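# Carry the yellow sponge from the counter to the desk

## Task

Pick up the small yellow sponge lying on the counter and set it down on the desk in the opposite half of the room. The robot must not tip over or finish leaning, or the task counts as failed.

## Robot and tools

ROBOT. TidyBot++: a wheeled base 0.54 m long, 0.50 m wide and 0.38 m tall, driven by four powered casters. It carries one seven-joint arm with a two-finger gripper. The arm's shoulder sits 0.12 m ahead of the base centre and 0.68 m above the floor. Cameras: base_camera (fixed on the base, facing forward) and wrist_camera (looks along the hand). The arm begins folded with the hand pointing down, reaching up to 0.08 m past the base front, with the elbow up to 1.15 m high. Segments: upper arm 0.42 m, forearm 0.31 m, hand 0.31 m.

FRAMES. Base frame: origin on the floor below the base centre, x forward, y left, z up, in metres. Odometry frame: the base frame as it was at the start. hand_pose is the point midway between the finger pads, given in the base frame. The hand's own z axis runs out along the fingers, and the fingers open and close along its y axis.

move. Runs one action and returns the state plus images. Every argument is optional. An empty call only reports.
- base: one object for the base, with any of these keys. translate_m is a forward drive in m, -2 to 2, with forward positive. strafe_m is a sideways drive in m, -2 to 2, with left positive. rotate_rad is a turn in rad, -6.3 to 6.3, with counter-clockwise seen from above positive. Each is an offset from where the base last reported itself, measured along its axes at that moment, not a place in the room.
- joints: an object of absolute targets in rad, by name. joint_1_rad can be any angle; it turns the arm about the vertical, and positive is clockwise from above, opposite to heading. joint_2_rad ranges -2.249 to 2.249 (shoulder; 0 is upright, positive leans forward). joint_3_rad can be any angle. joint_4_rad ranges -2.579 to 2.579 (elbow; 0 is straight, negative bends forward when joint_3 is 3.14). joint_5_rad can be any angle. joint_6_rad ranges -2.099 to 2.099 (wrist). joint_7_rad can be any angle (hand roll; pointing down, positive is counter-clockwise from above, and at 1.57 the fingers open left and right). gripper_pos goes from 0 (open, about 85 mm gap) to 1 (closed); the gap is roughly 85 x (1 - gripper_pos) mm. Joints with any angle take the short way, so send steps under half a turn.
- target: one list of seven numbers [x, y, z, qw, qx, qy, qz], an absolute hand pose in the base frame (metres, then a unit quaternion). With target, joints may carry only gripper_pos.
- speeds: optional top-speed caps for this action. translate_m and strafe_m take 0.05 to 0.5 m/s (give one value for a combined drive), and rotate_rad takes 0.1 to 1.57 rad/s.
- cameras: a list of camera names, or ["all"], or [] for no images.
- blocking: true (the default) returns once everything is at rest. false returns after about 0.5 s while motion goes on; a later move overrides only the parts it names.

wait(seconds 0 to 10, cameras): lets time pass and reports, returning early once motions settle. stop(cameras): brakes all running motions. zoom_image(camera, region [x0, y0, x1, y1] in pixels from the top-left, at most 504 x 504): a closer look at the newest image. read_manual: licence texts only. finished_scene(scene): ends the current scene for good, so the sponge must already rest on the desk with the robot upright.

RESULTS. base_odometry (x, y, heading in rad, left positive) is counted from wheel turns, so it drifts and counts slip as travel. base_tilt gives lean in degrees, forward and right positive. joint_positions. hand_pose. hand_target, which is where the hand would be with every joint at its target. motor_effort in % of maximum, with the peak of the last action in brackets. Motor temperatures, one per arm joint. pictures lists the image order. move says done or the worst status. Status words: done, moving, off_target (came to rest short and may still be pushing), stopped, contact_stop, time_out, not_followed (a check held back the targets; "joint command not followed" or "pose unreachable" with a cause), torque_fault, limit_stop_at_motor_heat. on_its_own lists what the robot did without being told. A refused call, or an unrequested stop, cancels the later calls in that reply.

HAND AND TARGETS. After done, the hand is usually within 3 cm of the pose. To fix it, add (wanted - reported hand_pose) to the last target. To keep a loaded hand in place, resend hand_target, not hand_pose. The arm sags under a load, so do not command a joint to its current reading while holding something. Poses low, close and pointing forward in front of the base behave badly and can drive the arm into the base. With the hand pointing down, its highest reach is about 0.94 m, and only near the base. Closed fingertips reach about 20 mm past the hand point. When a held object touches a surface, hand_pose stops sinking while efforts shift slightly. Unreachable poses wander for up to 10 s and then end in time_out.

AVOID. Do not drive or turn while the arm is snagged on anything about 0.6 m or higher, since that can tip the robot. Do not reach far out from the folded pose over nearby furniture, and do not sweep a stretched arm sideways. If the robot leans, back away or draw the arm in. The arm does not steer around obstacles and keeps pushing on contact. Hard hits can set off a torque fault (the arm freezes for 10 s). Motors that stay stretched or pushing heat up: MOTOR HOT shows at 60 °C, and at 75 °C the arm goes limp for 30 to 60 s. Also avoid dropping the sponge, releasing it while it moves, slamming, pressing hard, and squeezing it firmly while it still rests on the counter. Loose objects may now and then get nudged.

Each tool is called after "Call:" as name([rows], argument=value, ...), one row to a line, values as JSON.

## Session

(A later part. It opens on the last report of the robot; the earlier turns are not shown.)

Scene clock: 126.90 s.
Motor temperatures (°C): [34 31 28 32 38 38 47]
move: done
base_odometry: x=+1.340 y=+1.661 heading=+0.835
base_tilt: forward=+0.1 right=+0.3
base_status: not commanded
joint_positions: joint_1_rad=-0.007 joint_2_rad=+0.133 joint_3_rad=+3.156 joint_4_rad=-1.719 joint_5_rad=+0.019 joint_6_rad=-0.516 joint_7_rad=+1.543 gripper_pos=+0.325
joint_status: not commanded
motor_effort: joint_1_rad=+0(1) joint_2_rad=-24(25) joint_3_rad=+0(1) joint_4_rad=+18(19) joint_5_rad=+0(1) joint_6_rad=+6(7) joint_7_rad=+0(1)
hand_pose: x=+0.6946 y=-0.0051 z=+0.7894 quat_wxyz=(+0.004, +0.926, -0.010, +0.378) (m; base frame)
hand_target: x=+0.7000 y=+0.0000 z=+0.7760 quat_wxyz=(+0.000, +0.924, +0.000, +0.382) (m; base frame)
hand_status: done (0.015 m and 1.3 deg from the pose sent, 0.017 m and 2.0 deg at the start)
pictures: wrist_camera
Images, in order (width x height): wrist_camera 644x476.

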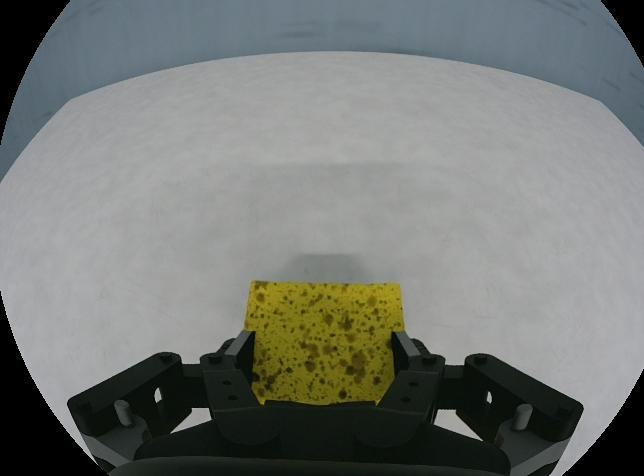

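Contact. Release.

Call:
move(joints={"gripper_pos":0.29}, cameras=[])

Call:
move(joints={"gripper_pos":0.0}, cameras=["wrist_camera"])

Call:
move(target=[0.645, 0.0, 0.855, 0, 0.928, 0, 0.372], cameras=["wrist_camera"])

Call:
move(target=[0.58, 0.0, 0.95, 0, 0.928, 0, 0.372], cameras=["wrist_camera"])

Scene clock: 132.13 s.
Motor temperatures (°C): [34 31 28 32 38 38 47]
move: done
base_odometry: x=+1.340 y=+1.661 heading=+0.835
base_tilt: forward=+0.1 right=+0.2
base_status: not commanded
joint_positions: joint_1_rad=-0.007 joint_2_rad=+0.133 joint_3_rad=+3.156 joint_4_rad=-1.719 joint_5_rad=+0.019 joint_6_rad=-0.516 joint_7_rad=+1.543 gripper_pos=+0.288
joint_status: all done
motor_effort: joint_1_rad=-1(1) joint_2_rad=-24(24) joint_3_rad=+0(2) joint_4_rad=+18(18) joint_5_rad=+0(1) joint_6_rad=+6(6) joint_7_rad=-1(1)
hand_pose: x=+0.6946 y=-0.0050 z=+0.7895 quat_wxyz=(+0.004, +0.926, -0.010, +0.378) (m; base frame)
hand_target: x=+0.7000 y=+0.0000 z=+0.7760 quat_wxyz=(+0.000, +0.924, +0.000, +0.382) (m; base frame)
hand_status: not commanded
pictures: none
No camera images: "cameras" was empty.

Scene clock: 132.87 s.
Motor temperatures (°C): [34 31 28 32 38 38 47]
move: done
base_odometry: x=+1.340 y=+1.661 heading=+0.835
base_tilt: forward=+0.1 right=+0.3
base_status: not commanded
joint_positions: joint_1_rad=-0.007 joint_2_rad=+0.135 joint_3_rad=+3.156 joint_4_rad=-1.728 joint_5_rad=+0.018 joint_6_rad=-0.515 joint_7_rad=+1.543 gripper_pos=+0.000
joint_status: all done
motor_effort: joint_1_rad=-1(1) joint_2_rad=-26(26) joint_3_rad=+0(1) joint_4_rad=+19(19) joint_5_rad=+0(1) joint_6_rad=+6(7) joint_7_rad=+0(0)
hand_pose: x=+0.6922 y=-0.0049 z=+0.7832 quat_wxyz=(+0.004, +0.928, -0.010, +0.373) (m; base frame)
hand_target: x=+0.7000 y=+0.0000 z=+0.7760 quat_wxyz=(+0.000, +0.924, +0.000, +0.382) (m; base frame)
hand_status: not commanded
pictures: wrist_camera
Images, in order (width x height): wrist_camera 644x476.

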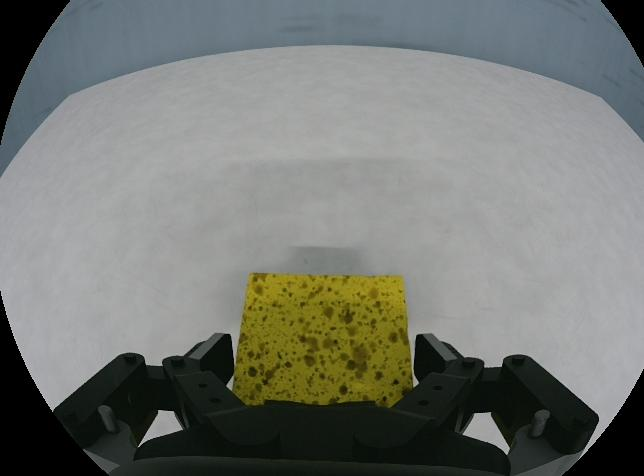

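Scene clock: 134.23 s.
Motor temperatures (°C): [34 31 28 32 38 38 47]
move: done
base_odometry: x=+1.340 y=+1.661 heading=+0.835
base_tilt: forward=+0.1 right=+0.2
base_status: not commanded
joint_positions: joint_1_rad=-0.007 joint_2_rad=-0.013 joint_3_rad=+3.156 joint_4_rad=-1.664 joint_5_rad=+0.018 joint_6_rad=-0.675 joint_7_rad=+1.543 gripper_pos=+0.000
joint_status: not commanded
motor_effort: joint_1_rad=-1(1) joint_2_rad=-21(28) joint_3_rad=-1(1) joint_4_rad=+20(20) joint_5_rad=+0(0) joint_6_rad=+7(7) joint_7_rad=+0(1)
hand_pose: x=+0.6536 y=-0.0056 z=+0.8642 quat_wxyz=(+0.004, +0.918, -0.011, +0.397) (m; base frame)
hand_target: x=+0.6450 y=+0.0000 z=+0.8550 quat_wxyz=(+0.000, +0.928, +0.000, +0.372) (m; base frame)
hand_status: done (0.014 m and 3.4 deg from the pose sent, 0.086 m and 1.2 deg at the start)
pictures: wrist_camera
Images, in order (width x height): wrist_camera 644x476.

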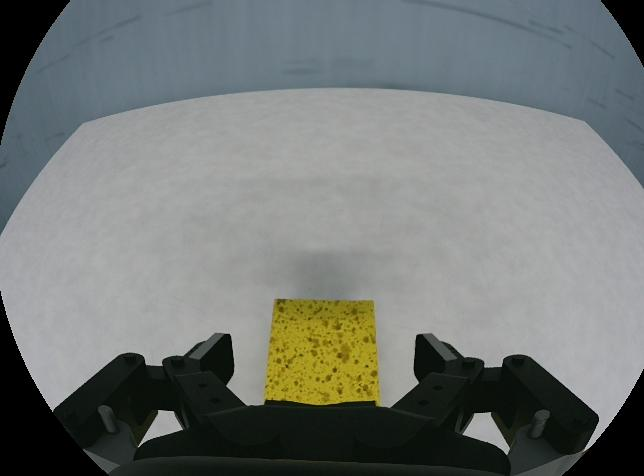

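Scene clock: 135.73 s.
Motor temperatures (°C): [34 31 28 32 38 38 47]
move: done
base_odometry: x=+1.340 y=+1.661 heading=+0.835
base_tilt: forward=+0.1 right=+0.2
base_status: not commanded
joint_positions: joint_1_rad=-0.007 joint_2_rad=-0.147 joint_3_rad=+3.156 joint_4_rad=-1.480 joint_5_rad=+0.018 joint_6_rad=-0.990 joint_7_rad=+1.543 gripper_pos=+0.000
joint_status: not commanded
motor_effort: joint_1_rad=-1(1) joint_2_rad=-16(23) joint_3_rad=+0(1) joint_4_rad=+20(21) joint_5_rad=+0(0) joint_6_rad=+6(7) joint_7_rad=+0(1)
hand_pose: x=+0.5903 y=-0.0069 z=+0.9592 quat_wxyz=(+0.004, +0.917, -0.014, +0.398) (m; base frame)
hand_target: x=+0.5800 y=+0.0000 z=+0.9500 quat_wxyz=(+0.000, +0.928, +0.000, +0.372) (m; base frame)
hand_status: done (0.015 m and 3.6 deg from the pose sent, 0.113 m and 3.4 deg at the start)
pictures: wrist_camera
Images, in order (width x height): wrist_camera 644x476.

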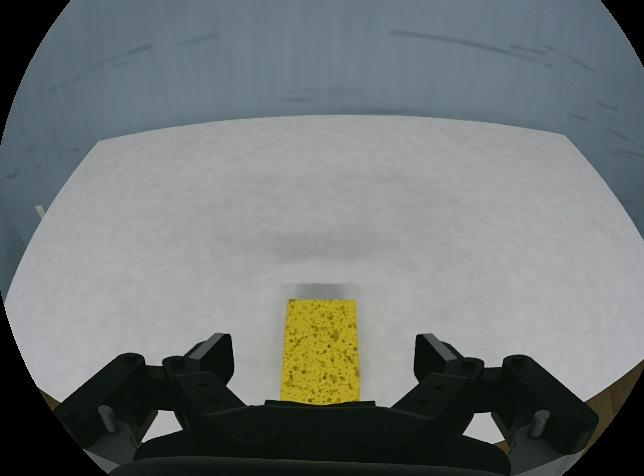

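Call:
finished_scene(scene=2)

The scene is finished: the task was done.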